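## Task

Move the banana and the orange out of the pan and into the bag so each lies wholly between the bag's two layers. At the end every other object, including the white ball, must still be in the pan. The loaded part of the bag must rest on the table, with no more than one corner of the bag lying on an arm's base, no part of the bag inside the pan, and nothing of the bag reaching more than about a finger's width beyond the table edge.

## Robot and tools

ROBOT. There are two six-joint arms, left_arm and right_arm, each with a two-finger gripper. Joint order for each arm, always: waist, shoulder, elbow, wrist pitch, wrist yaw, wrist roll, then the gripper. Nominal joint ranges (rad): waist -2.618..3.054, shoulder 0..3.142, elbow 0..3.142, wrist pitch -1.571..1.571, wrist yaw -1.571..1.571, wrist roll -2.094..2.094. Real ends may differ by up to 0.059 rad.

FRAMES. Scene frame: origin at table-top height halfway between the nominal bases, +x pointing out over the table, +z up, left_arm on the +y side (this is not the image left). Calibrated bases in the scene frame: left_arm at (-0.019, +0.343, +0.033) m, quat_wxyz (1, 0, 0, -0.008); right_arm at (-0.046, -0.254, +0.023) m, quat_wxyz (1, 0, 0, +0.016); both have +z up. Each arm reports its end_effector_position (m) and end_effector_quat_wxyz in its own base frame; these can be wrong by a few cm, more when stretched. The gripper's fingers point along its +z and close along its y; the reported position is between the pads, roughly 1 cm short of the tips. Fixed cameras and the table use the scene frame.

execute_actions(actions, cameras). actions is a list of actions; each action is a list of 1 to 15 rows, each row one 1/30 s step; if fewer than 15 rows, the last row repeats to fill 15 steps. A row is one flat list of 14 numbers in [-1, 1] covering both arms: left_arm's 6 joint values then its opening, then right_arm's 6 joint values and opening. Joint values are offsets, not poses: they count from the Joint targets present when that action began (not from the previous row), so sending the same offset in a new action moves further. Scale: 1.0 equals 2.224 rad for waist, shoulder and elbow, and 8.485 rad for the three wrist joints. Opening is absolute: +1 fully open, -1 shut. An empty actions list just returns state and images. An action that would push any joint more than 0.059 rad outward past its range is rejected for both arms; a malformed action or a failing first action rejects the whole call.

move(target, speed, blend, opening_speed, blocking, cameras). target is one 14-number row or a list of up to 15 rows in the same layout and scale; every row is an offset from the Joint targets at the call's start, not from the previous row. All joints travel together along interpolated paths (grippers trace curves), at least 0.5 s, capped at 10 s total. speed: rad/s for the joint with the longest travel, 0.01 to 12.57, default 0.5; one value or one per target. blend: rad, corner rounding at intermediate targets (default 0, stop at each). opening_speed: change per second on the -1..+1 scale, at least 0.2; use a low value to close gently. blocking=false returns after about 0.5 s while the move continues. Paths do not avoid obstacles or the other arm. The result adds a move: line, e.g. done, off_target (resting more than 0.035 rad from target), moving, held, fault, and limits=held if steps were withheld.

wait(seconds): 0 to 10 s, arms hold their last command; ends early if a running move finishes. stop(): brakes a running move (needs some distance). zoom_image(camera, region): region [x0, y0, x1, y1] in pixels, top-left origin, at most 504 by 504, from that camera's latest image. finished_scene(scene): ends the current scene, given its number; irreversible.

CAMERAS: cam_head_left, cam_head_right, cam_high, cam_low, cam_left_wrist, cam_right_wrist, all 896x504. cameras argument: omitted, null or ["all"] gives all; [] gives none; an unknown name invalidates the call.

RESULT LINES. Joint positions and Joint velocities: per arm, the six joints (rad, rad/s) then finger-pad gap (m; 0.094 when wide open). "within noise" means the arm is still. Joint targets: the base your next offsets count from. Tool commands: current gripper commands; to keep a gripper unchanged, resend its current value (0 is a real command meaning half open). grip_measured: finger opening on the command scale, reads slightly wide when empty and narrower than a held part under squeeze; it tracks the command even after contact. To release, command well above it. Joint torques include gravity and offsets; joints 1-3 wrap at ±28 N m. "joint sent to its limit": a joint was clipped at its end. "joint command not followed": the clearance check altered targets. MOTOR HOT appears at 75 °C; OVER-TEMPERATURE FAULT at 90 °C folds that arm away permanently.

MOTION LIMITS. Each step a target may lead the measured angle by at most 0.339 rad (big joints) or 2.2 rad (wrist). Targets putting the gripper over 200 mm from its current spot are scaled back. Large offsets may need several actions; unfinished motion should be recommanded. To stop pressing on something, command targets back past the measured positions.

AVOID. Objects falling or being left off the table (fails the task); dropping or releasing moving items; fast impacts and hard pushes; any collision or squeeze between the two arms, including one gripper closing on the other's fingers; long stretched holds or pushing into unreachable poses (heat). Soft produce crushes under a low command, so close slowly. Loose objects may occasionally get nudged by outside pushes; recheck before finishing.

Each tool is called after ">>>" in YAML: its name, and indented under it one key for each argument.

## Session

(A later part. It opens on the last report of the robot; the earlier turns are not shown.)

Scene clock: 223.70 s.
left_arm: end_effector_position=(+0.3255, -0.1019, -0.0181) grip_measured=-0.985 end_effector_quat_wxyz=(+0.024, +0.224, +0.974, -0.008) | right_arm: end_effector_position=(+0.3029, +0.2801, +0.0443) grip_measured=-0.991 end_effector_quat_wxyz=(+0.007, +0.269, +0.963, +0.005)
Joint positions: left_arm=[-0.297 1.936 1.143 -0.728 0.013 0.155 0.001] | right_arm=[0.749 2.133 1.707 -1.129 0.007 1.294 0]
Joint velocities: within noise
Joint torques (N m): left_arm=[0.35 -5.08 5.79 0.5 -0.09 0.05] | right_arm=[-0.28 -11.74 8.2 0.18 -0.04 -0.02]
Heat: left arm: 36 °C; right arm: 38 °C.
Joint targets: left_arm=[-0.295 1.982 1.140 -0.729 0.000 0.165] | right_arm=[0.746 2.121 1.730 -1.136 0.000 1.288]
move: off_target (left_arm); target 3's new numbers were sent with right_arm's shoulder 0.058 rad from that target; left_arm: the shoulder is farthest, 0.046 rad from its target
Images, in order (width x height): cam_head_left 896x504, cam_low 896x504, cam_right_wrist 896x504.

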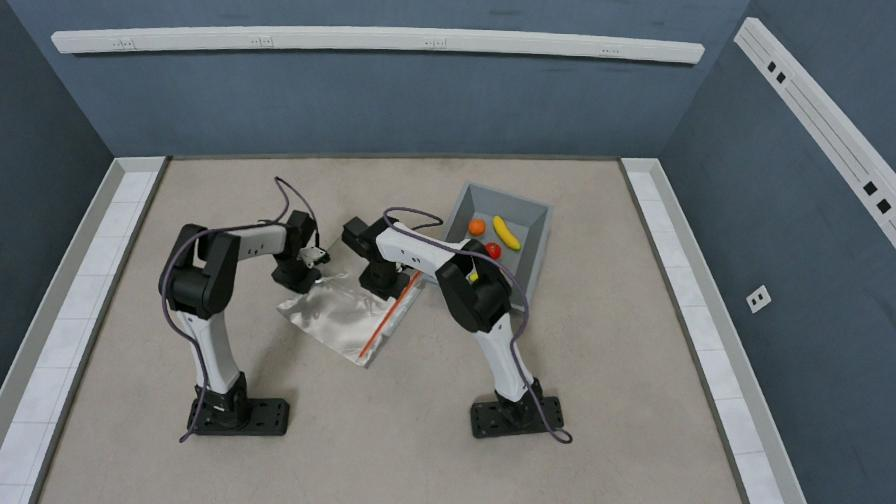

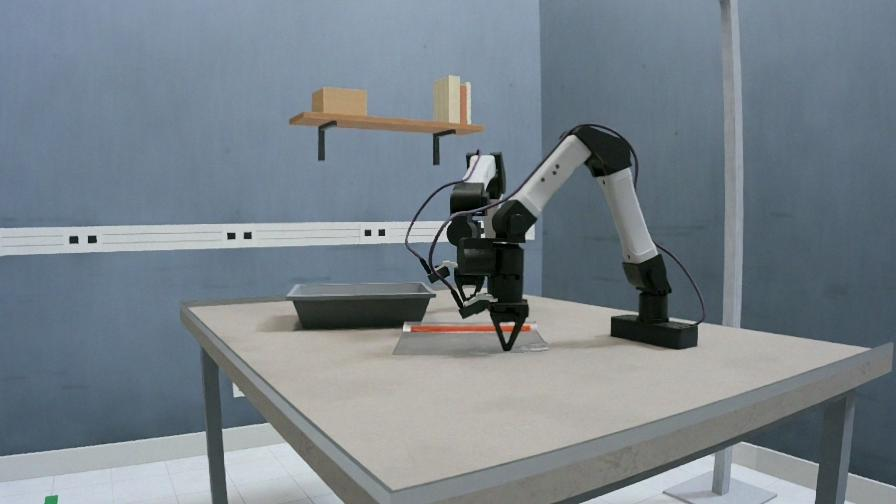

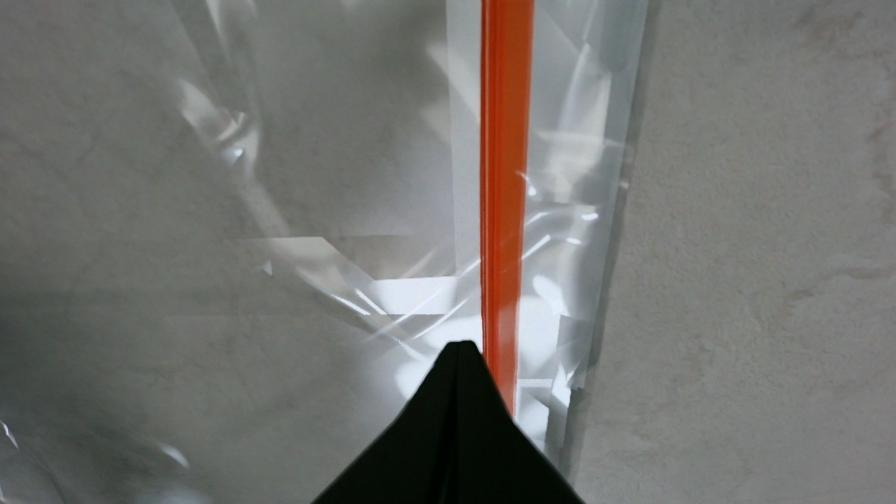

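>>> move:
  target:
    - [0,0,0,0,0,0,-1,-0.016,0.005,-0.05,0.0176,0,0,0.1]
    - [0,0,0,0,0,0,-1,-0.016,0.012,-0.185,0.0475,0,0,0.1]
  speed: 0.2
  cameras: ["cam_right_wrist"]

>>> move:
  target:
    - [0,0,0,0,0,0,-1,0,0,0,0,0,0,-1]
  opening_speed: 0.4
  cameras: ["cam_right_wrist"]

>>> move:
  target:
    - [0,0,0,0,0,0,-1,0,-0.03,0.185,-0.0475,0,0,-1]
  speed: 0.2
  cameras: ["cam_right_wrist","cam_low","cam_head_left"]

>>> zoom_image:
  camera: "cam_low"
  region: [320, 240, 560, 400]

Scene clock: 238.77 s.
left_arm: end_effector_position=(+0.3255, -0.1019, -0.0181) grip_measured=-0.985 end_effector_quat_wxyz=(+0.024, +0.224, +0.974, -0.008) | right_arm: end_effector_position=(+0.3060, +0.2527, -0.0083) grip_measured=+0.099 end_effector_quat_wxyz=(+0.053, +0.278, +0.959, +0.025)
Joint positions: left_arm=[-0.297 1.936 1.143 -0.728 0.013 0.155 0.001] | right_arm=[0.717 2.066 1.375 -0.782 0.062 1.279 0.052]
Joint velocities: within noise
Joint torques (N m): left_arm=[0.38 -5.12 5.83 0.52 -0.1 0.04] | right_arm=[-0.57 -2.66 0.4 0.93 -0.53 0.14]
Heat: left arm: 34 °C; right arm: 39 °C.
Joint targets: left_arm=[-0.295 1.982 1.140 -0.729 0.000 0.165] | right_arm=[0.711 2.147 1.319 -0.733 0.000 1.288]
move: off_target (left_arm, right_arm); left_arm: the shoulder is farthest, 0.046 rad from its target; right_arm: the shoulder is farthest, 0.082 rad from its target
Images, in order (width x height): cam_right_wrist 896x504.

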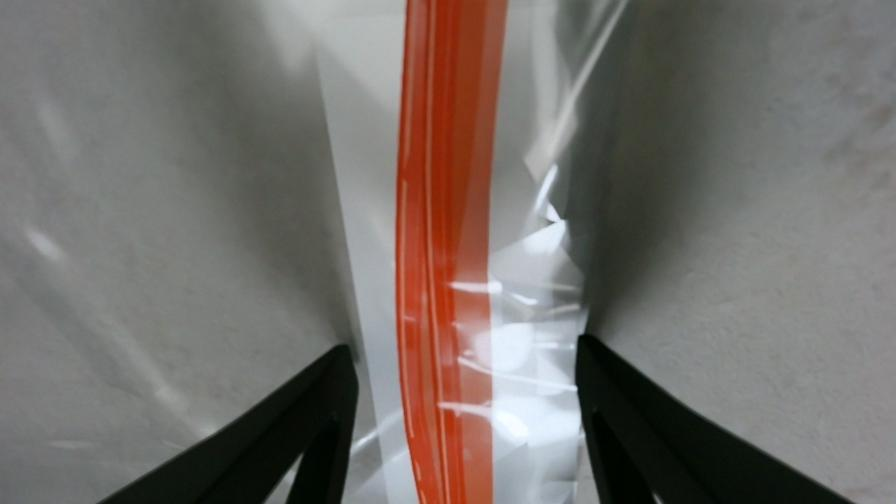

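Scene clock: 241.73 s.
left_arm: end_effector_position=(+0.3255, -0.1019, -0.0181) grip_measured=-0.985 end_effector_quat_wxyz=(+0.024, +0.224, +0.974, -0.008) | right_arm: end_effector_position=(+0.2997, +0.2430, -0.0097) grip_measured=-0.987 end_effector_quat_wxyz=(+0.049, +0.279, +0.959, +0.002)
Joint positions: left_arm=[-0.297 1.936 1.143 -0.728 0.013 0.155 0.001] | right_arm=[0.717 2.065 1.37 -0.82 0.08 1.281 0.001]
Joint velocities: within noise
Joint torques (N m): left_arm=[0.38 -5.12 5.81 0.52 -0.1 0.04] | right_arm=[-0.58 -2.5 0.76 1.22 -0.69 0.13]
Heat: left arm: 34 °C; right arm: 39 °C.
Joint targets: left_arm=[-0.295 1.982 1.140 -0.729 0.000 0.165] | right_arm=[0.711 2.147 1.319 -0.733 0.000 1.288]
move: off_target (left_arm, right_arm); left_arm: the shoulder is farthest, 0.046 rad from its target; right_arm: the wrist pitch is farthest, 0.087 rad from its target
Images, in order (width x height): cam_right_wrist 896x504.

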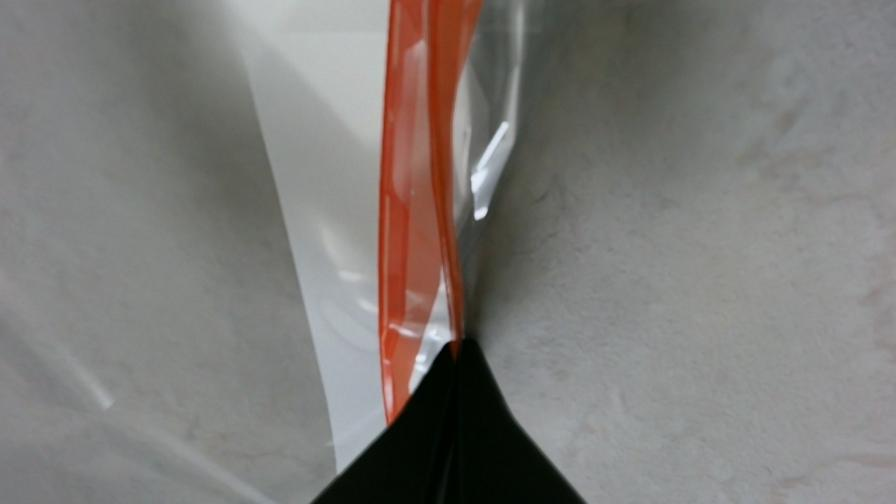

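Scene clock: 244.40 s.
left_arm: end_effector_position=(+0.3255, -0.1019, -0.0181) grip_measured=-0.985 end_effector_quat_wxyz=(+0.024, +0.224, +0.974, -0.008) | right_arm: end_effector_position=(+0.3136, +0.2705, +0.0560) grip_measured=-0.987 end_effector_quat_wxyz=(+0.015, +0.282, +0.959, +0.017)
Joint positions: left_arm=[-0.297 1.936 1.143 -0.728 0.013 0.155 0.001] | right_arm=[0.715 2.103 1.706 -1.129 0.008 1.286 0.001]
Joint velocities: within noise
Joint torques (N m): left_arm=[0.39 -5.12 5.76 0.51 -0.09 0.04] | right_arm=[-0.43 -12.42 8.38 0.31 -0.05 0.07]
Heat: left arm: 34 °C; right arm: 39 °C.
Joint targets: left_arm=[-0.295 1.982 1.140 -0.729 0.000 0.165] | right_arm=[0.711 2.080 1.730 -1.136 0.000 1.288]
move: off_target (left_arm); left_arm: the shoulder is farthest, 0.046 rad from its target
Images, in order (width x height): cam_head_left 896x504, cam_low 896x504, cam_right_wrist 896x504.

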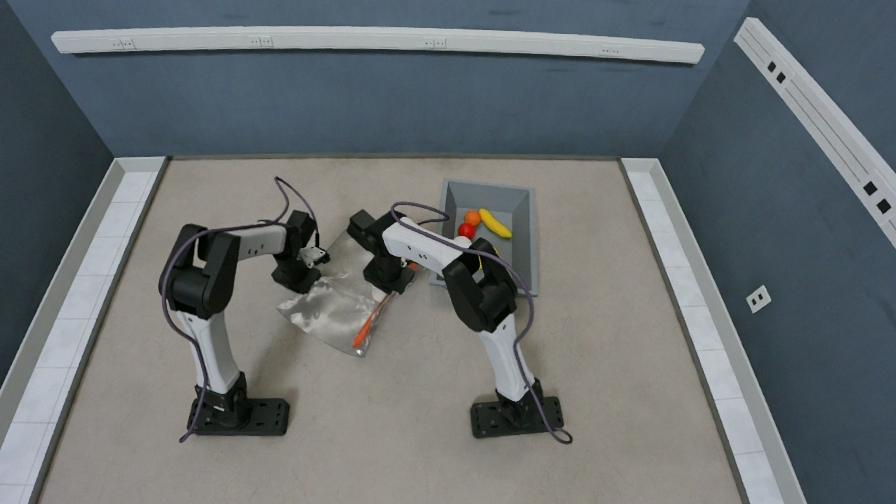

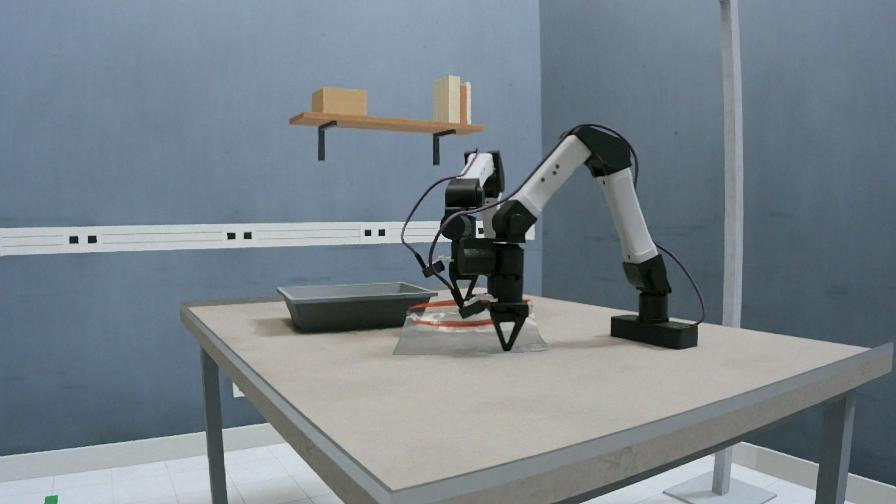

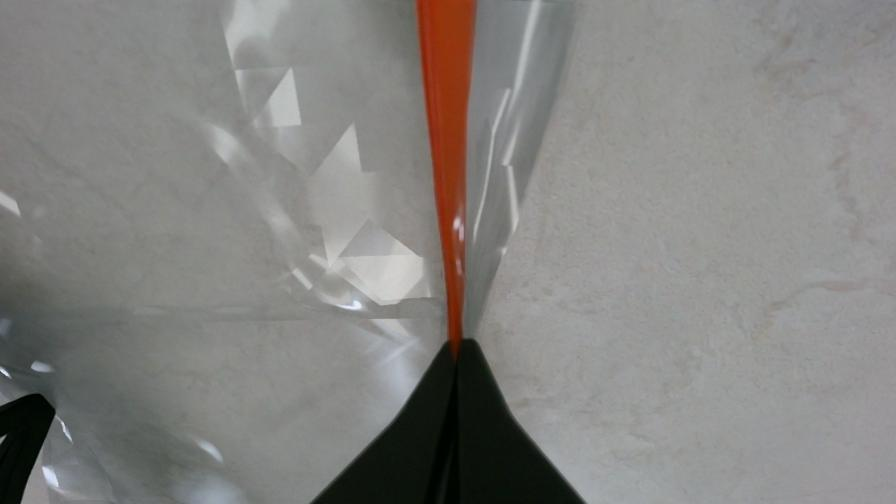

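Scaled by 2.100 from the camera's 896x504 image, which has a finer 1280x720 frame.

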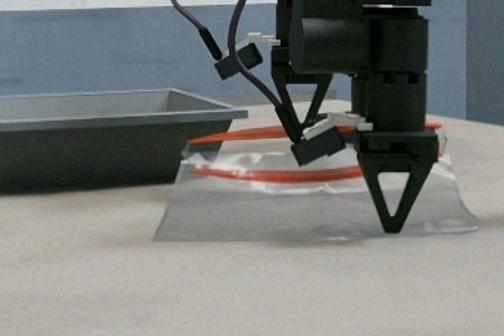

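>>> move:
  target:
    - [0.1124,0.0156,0.0495,-0.0089,0,0.0295,-1,0,0,0,0,0,0,-1]
    - [0.1124,0.0156,0.0495,-0.0089,0,0.0295,-1,0,0.01,-0.085,0.0235,0,0,-1]
  speed: 0.12

>>> zoom_image:
  camera: "cam_low"
  region: [320, 240, 560, 400]

>>> zoom_image:
  camera: "cam_head_left"
  region: [260, 190, 460, 360]

Scene clock: 249.27 s.
left_arm: end_effector_position=(+0.3507, -0.0204, -0.0179) grip_measured=-0.985 end_effector_quat_wxyz=(+0.009, +0.225, +0.974, -0.007) | right_arm: end_effector_position=(+0.3098, +0.2675, +0.0166) grip_measured=-0.987 end_effector_quat_wxyz=(+0.020, +0.282, +0.959, +0.025)
Joint positions: left_arm=[-0.05 1.996 1.233 -0.791 0.017 0.404 0.001] | right_arm=[0.715 2.103 1.544 -0.948 0.006 1.286 0.001]
Joint velocities: within noise
Joint torques (N m): left_arm=[0.57 -7.58 7.84 0.28 -0.11 0.06] | right_arm=[-0.39 -10.35 5.61 0.49 -0.03 0.07]
Heat: left arm: 34 °C; right arm: 41 °C.
Joint targets: left_arm=[-0.045 2.017 1.250 -0.805 0.000 0.415] | right_arm=[0.711 2.102 1.541 -0.936 0.000 1.288]
move: done

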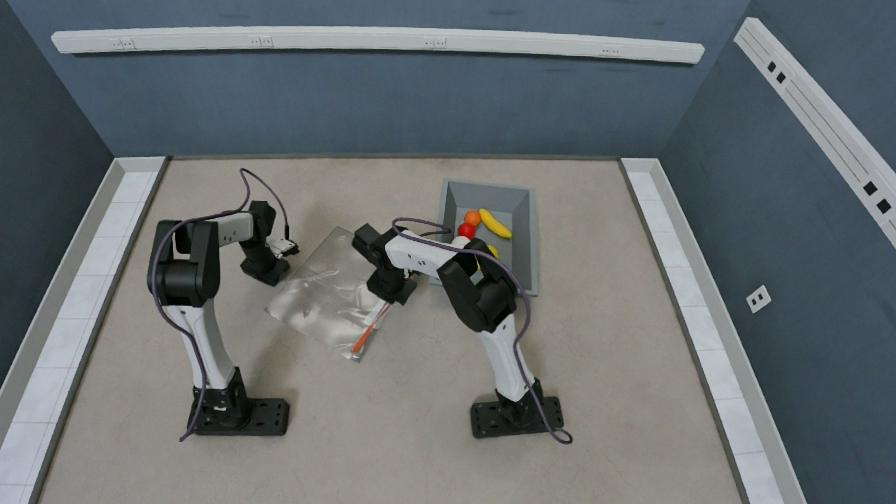

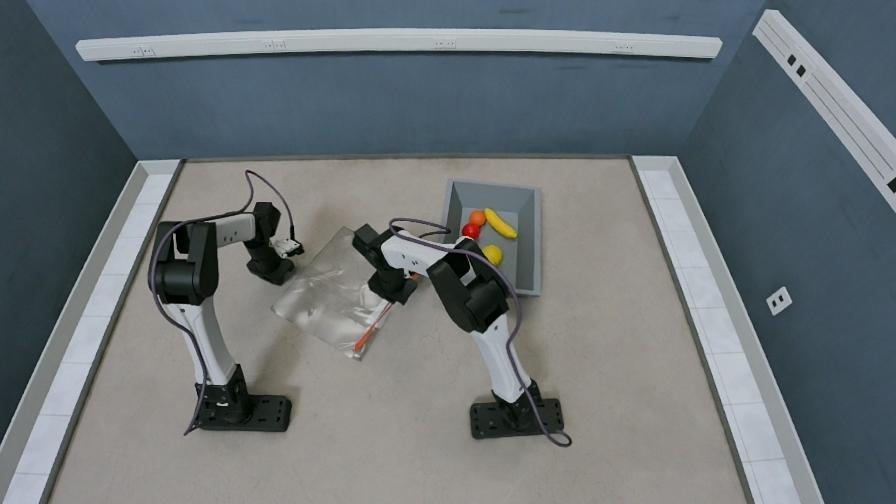

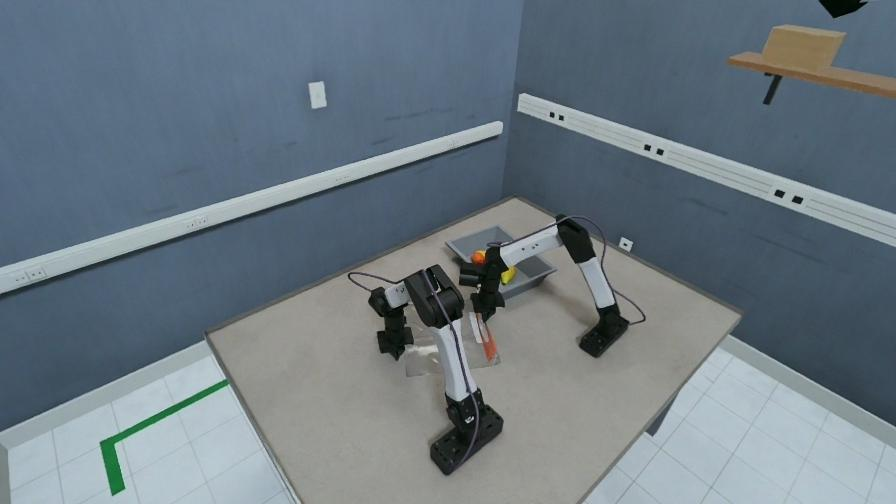

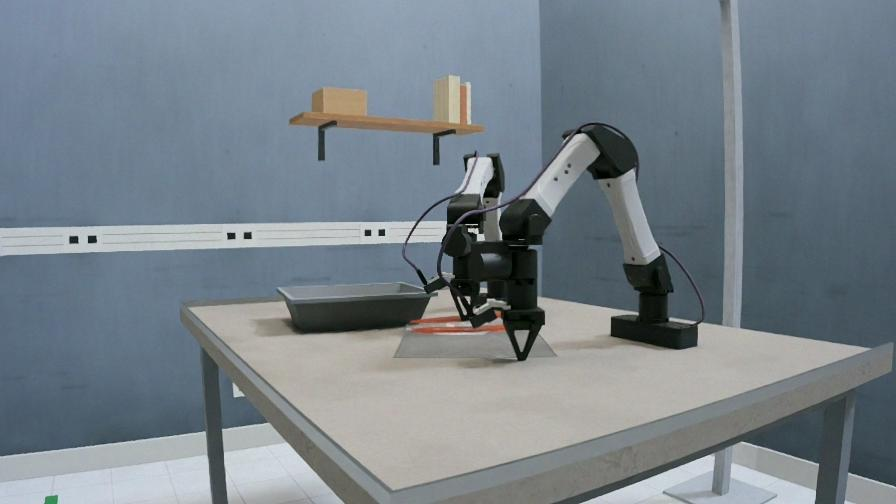

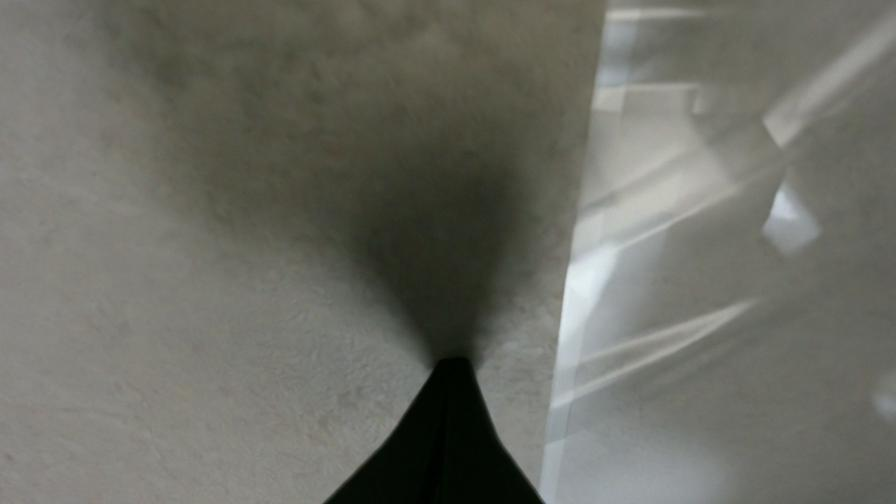

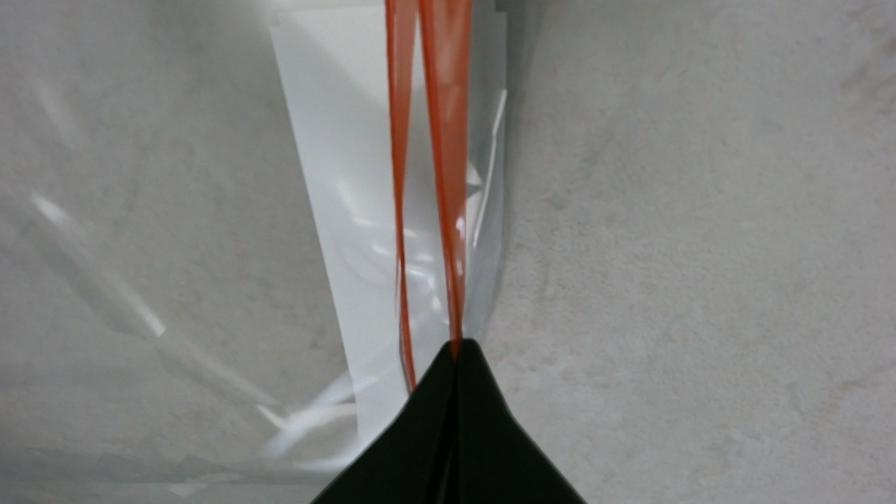

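Scaled by 2.100 from the camera's 896x504 image, which has a finer 1280x720 frame.

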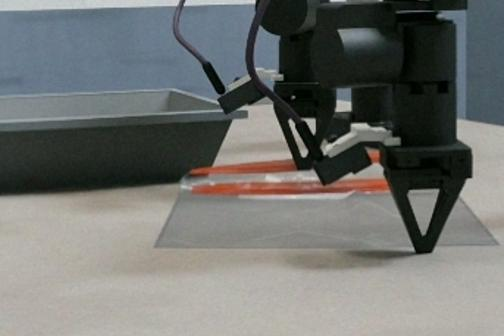

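Scaled by 2.520 from the camera's 896x504 image, which has a finer 1280x720 frame.

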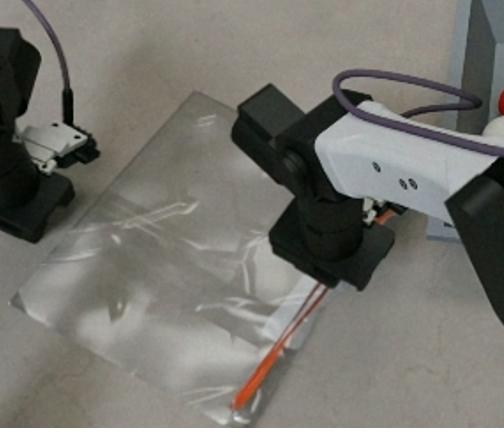

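>>> execute_actions:
  actions: []

>>> zoom_image:
  camera: "cam_head_left"
  region: [270, 150, 590, 380]

Scene clock: 250.57 s.
left_arm: end_effector_position=(+0.3507, -0.0204, -0.0179) grip_measured=-0.985 end_effector_quat_wxyz=(+0.009, +0.225, +0.974, -0.007) | right_arm: end_effector_position=(+0.3099, +0.2676, +0.0166) grip_measured=-0.987 end_effector_quat_wxyz=(+0.020, +0.282, +0.959, +0.026)
Joint positions: left_arm=[-0.05 1.996 1.233 -0.791 0.017 0.404 0.001] | right_arm=[0.715 2.103 1.544 -0.947 0.006 1.286 0.001]
Joint velocities: within noise
Joint torques (N m): left_arm=[0.57 -7.61 7.84 0.28 -0.12 0.06] | right_arm=[-0.39 -10.36 5.61 0.46 -0.03 0.07]
Heat: left arm: 34 °C; right arm: 42 °C.
Joint targets: left_arm=[-0.045 2.017 1.250 -0.805 0.000 0.415] | right_arm=[0.711 2.102 1.541 -0.936 0.000 1.288]
Tool commands: left_gripper/opening=-1.0 right_gripper/opening=-1.0

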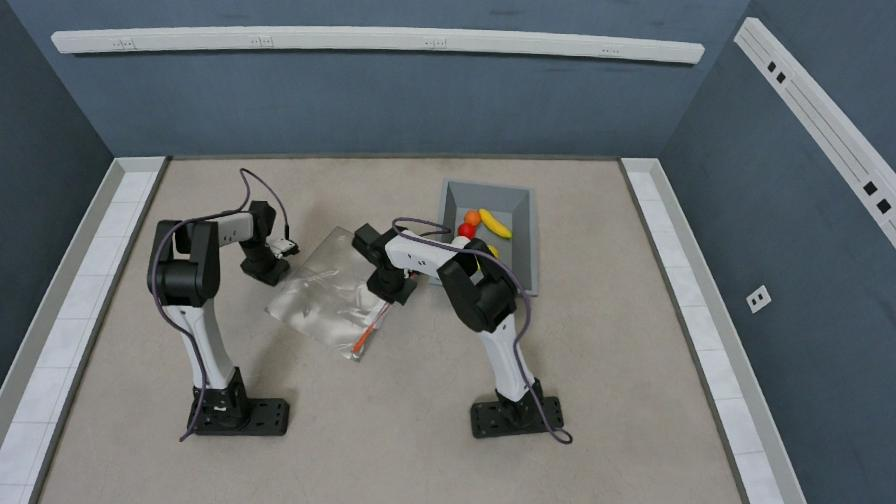

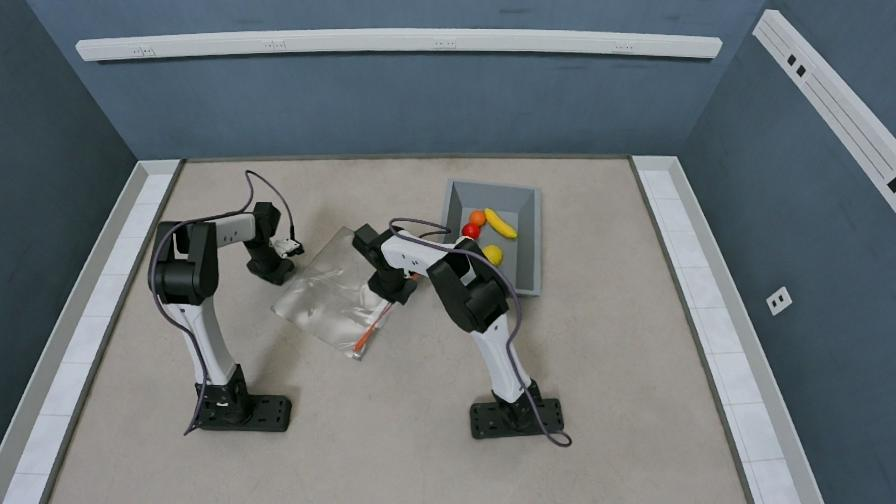

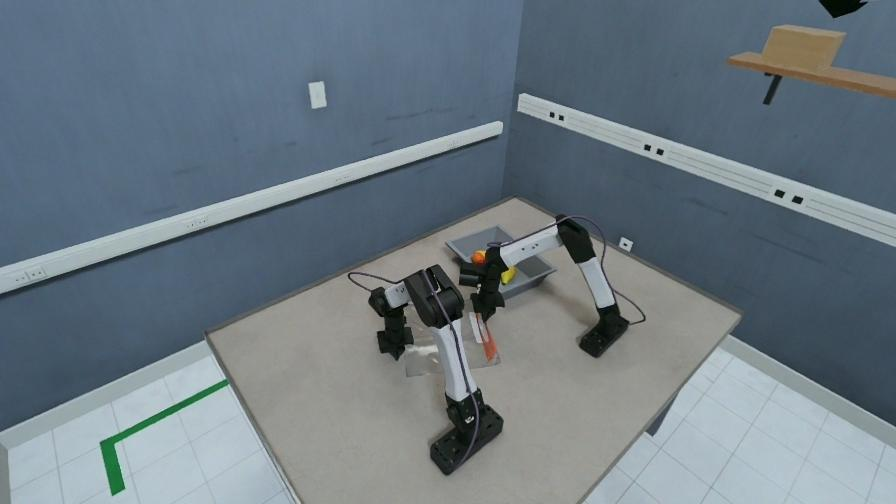

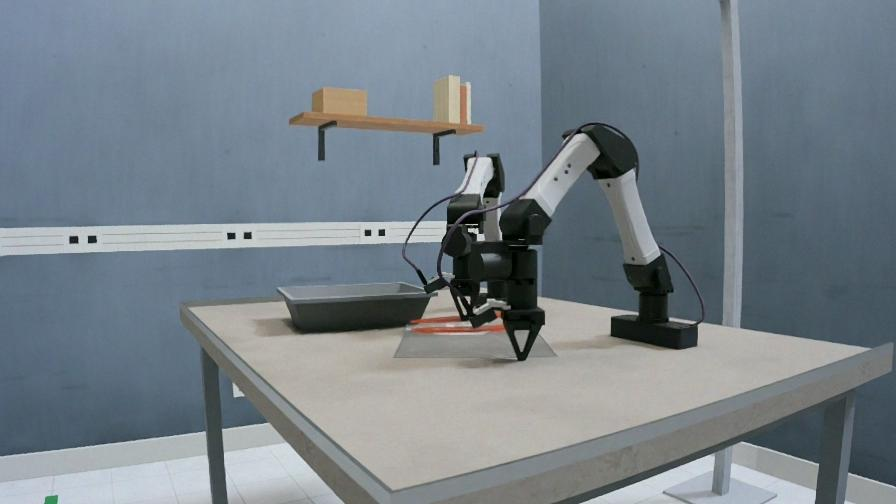

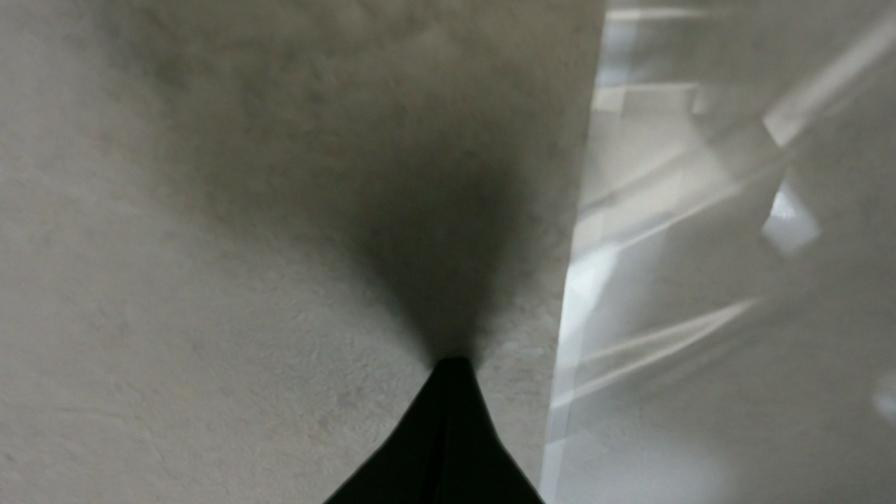

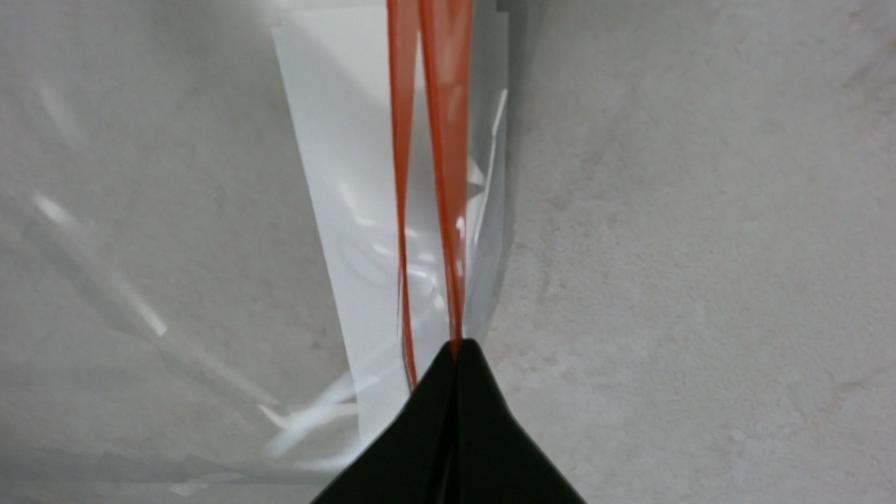

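Scaled by 1.575 from the camera's 896x504 image, which has a finer 1280x720 frame.

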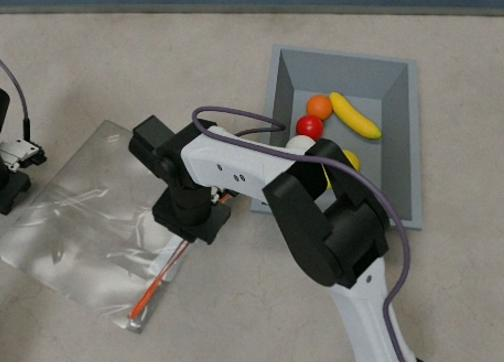

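>>> move:
  target:
    - [0,-0.1138,0.0558,-0.0443,0,0,-1,0,0,0,0,0,0,-1]
    - [-0.344,-0.1138,0.0558,-0.0443,0,-0.0831,-0.1,0,0.0414,0.0198,-0.0031,0,0,-1]
  speed: 0.7

>>> zoom_image:
  camera: "cam_head_left"
  region: [270, 200, 510, 380]

Scene clock: 253.20 s.
left_arm: end_effector_position=(+0.2865, -0.1415, +0.0826) grip_measured=-0.985 end_effector_quat_wxyz=(-0.006, +0.273, +0.962, -0.006) | right_arm: end_effector_position=(+0.3063, +0.2645, -0.0004) grip_measured=-0.987 end_effector_quat_wxyz=(+0.008, +0.282, +0.959, +0.007)
Joint positions: left_arm=[-0.451 1.775 1.361 -1.166 0.014 0.101 0.001] | right_arm=[0.715 2.147 1.544 -0.947 0.006 1.286 0.001]
Joint velocities: within noise
Joint torques (N m): left_arm=[0.58 -7.92 6.83 0.38 -0.02 -0.02] | right_arm=[-0.4 -9.31 8.09 0.22 -0.03 0.07]
Heat: left arm: 35 °C; right arm: 42 °C.
Joint targets: left_arm=[-0.447 1.775 1.361 -1.166 0.010 0.104] | right_arm=[0.711 2.160 1.569 -0.953 0.000 1.288]
Tool commands: left_gripper/opening=-1.0 right_gripper/opening=-1.0
move: held (left_arm; a check stopped the path), off_target (right_arm; braked when a check withheld steps of left_arm); path passed 1 of 2 targets; target 2's new numbers were not sent; limits=held; left_arm: the wrist roll is farthest, 0.391 rad from its target; right_arm: the shoulder is farthest, 0.047 rad from its target
joint command not followed: on one or more control steps a check withheld the commanded joint targets of the left arm, and it was not sent them on those steps.
cause: the commanded joint targets, or the way to them, would bring a part of the robot too close to another arm (this arm's wrist camera and the right arm's wrist (the part past the wrist pitch), where that arm would come to rest).

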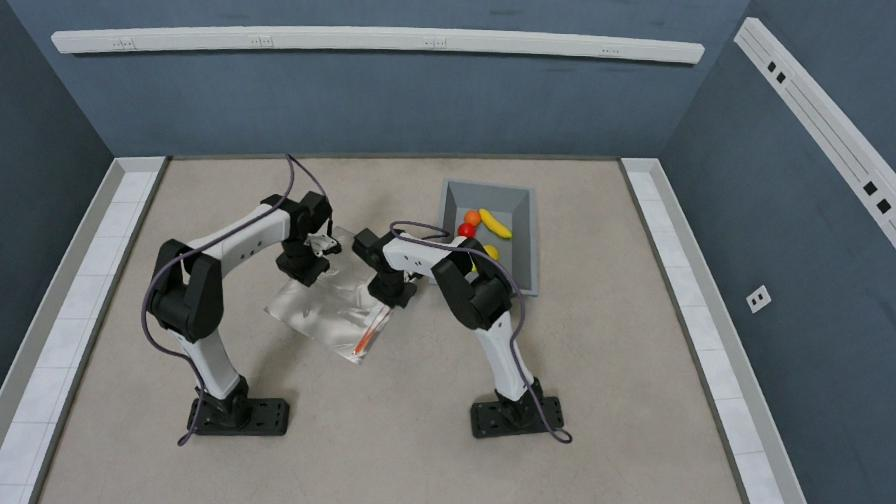

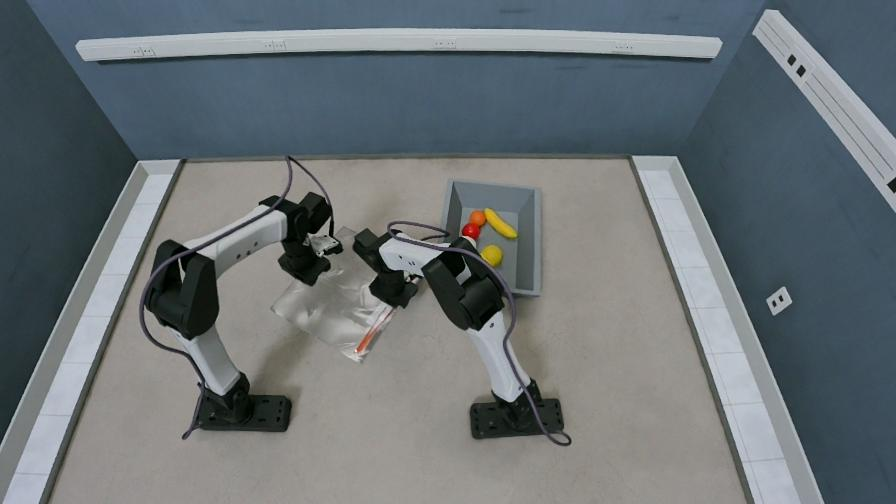

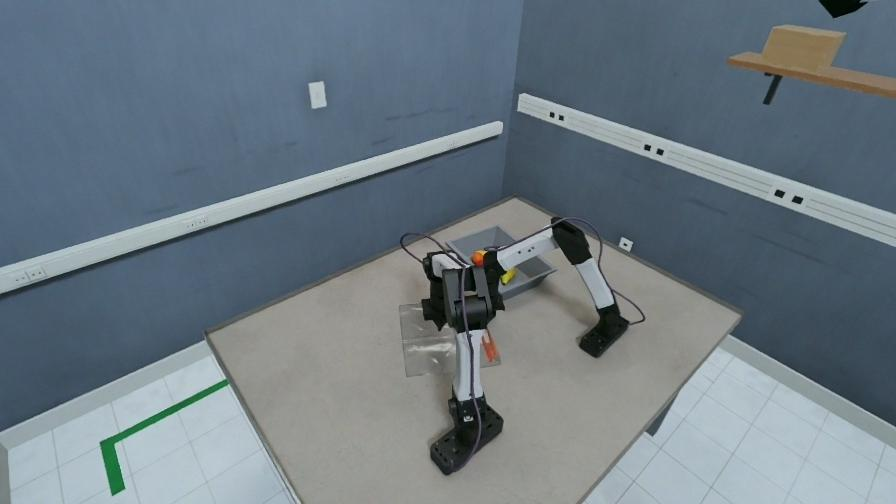

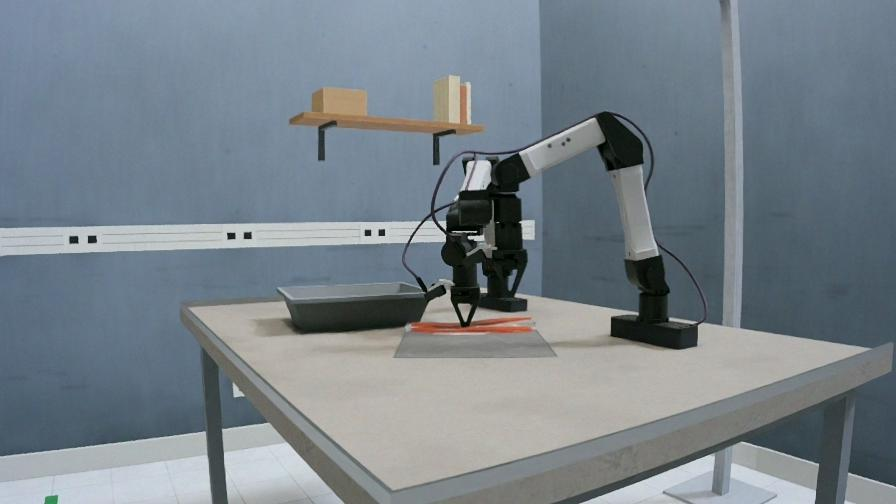

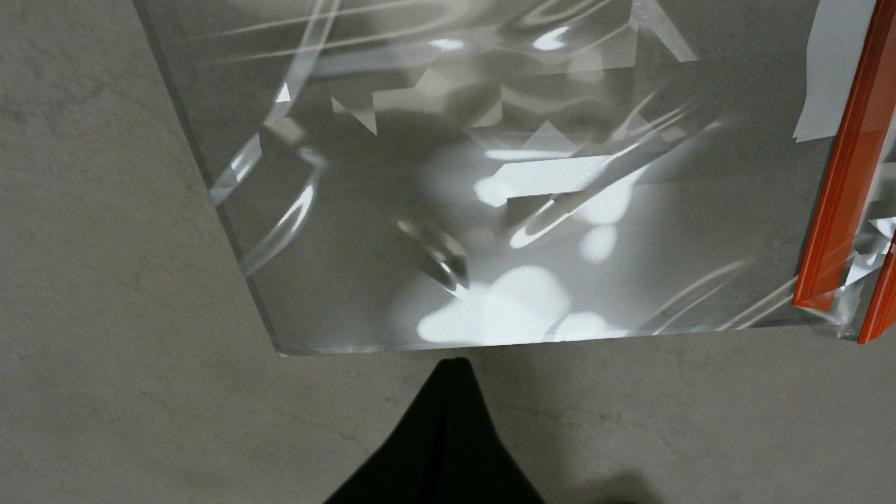

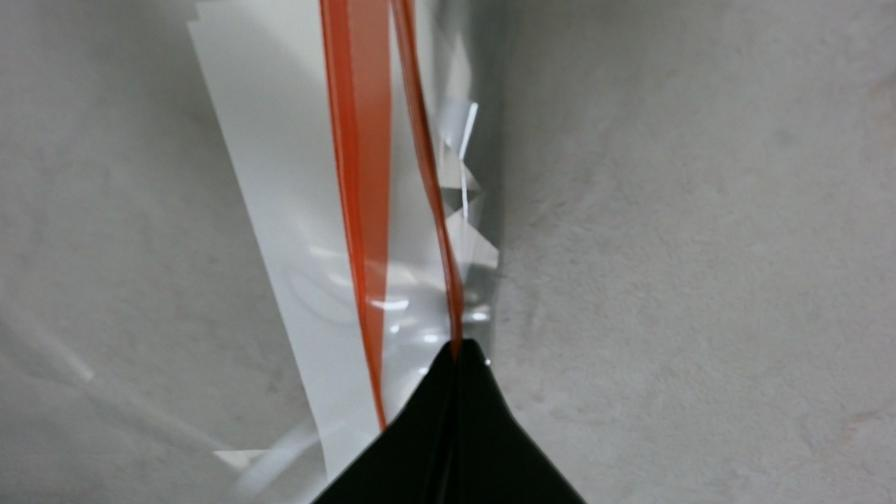

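Scaled by 2.100 from the camera's 896x504 image, which has a finer 1280x720 frame.

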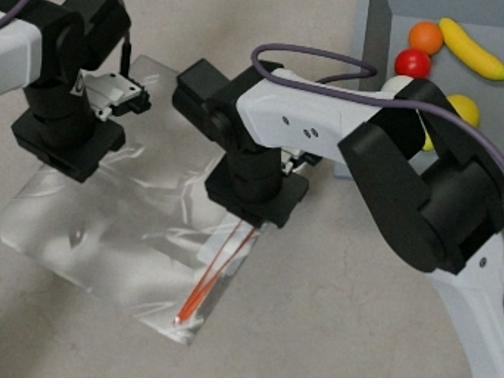

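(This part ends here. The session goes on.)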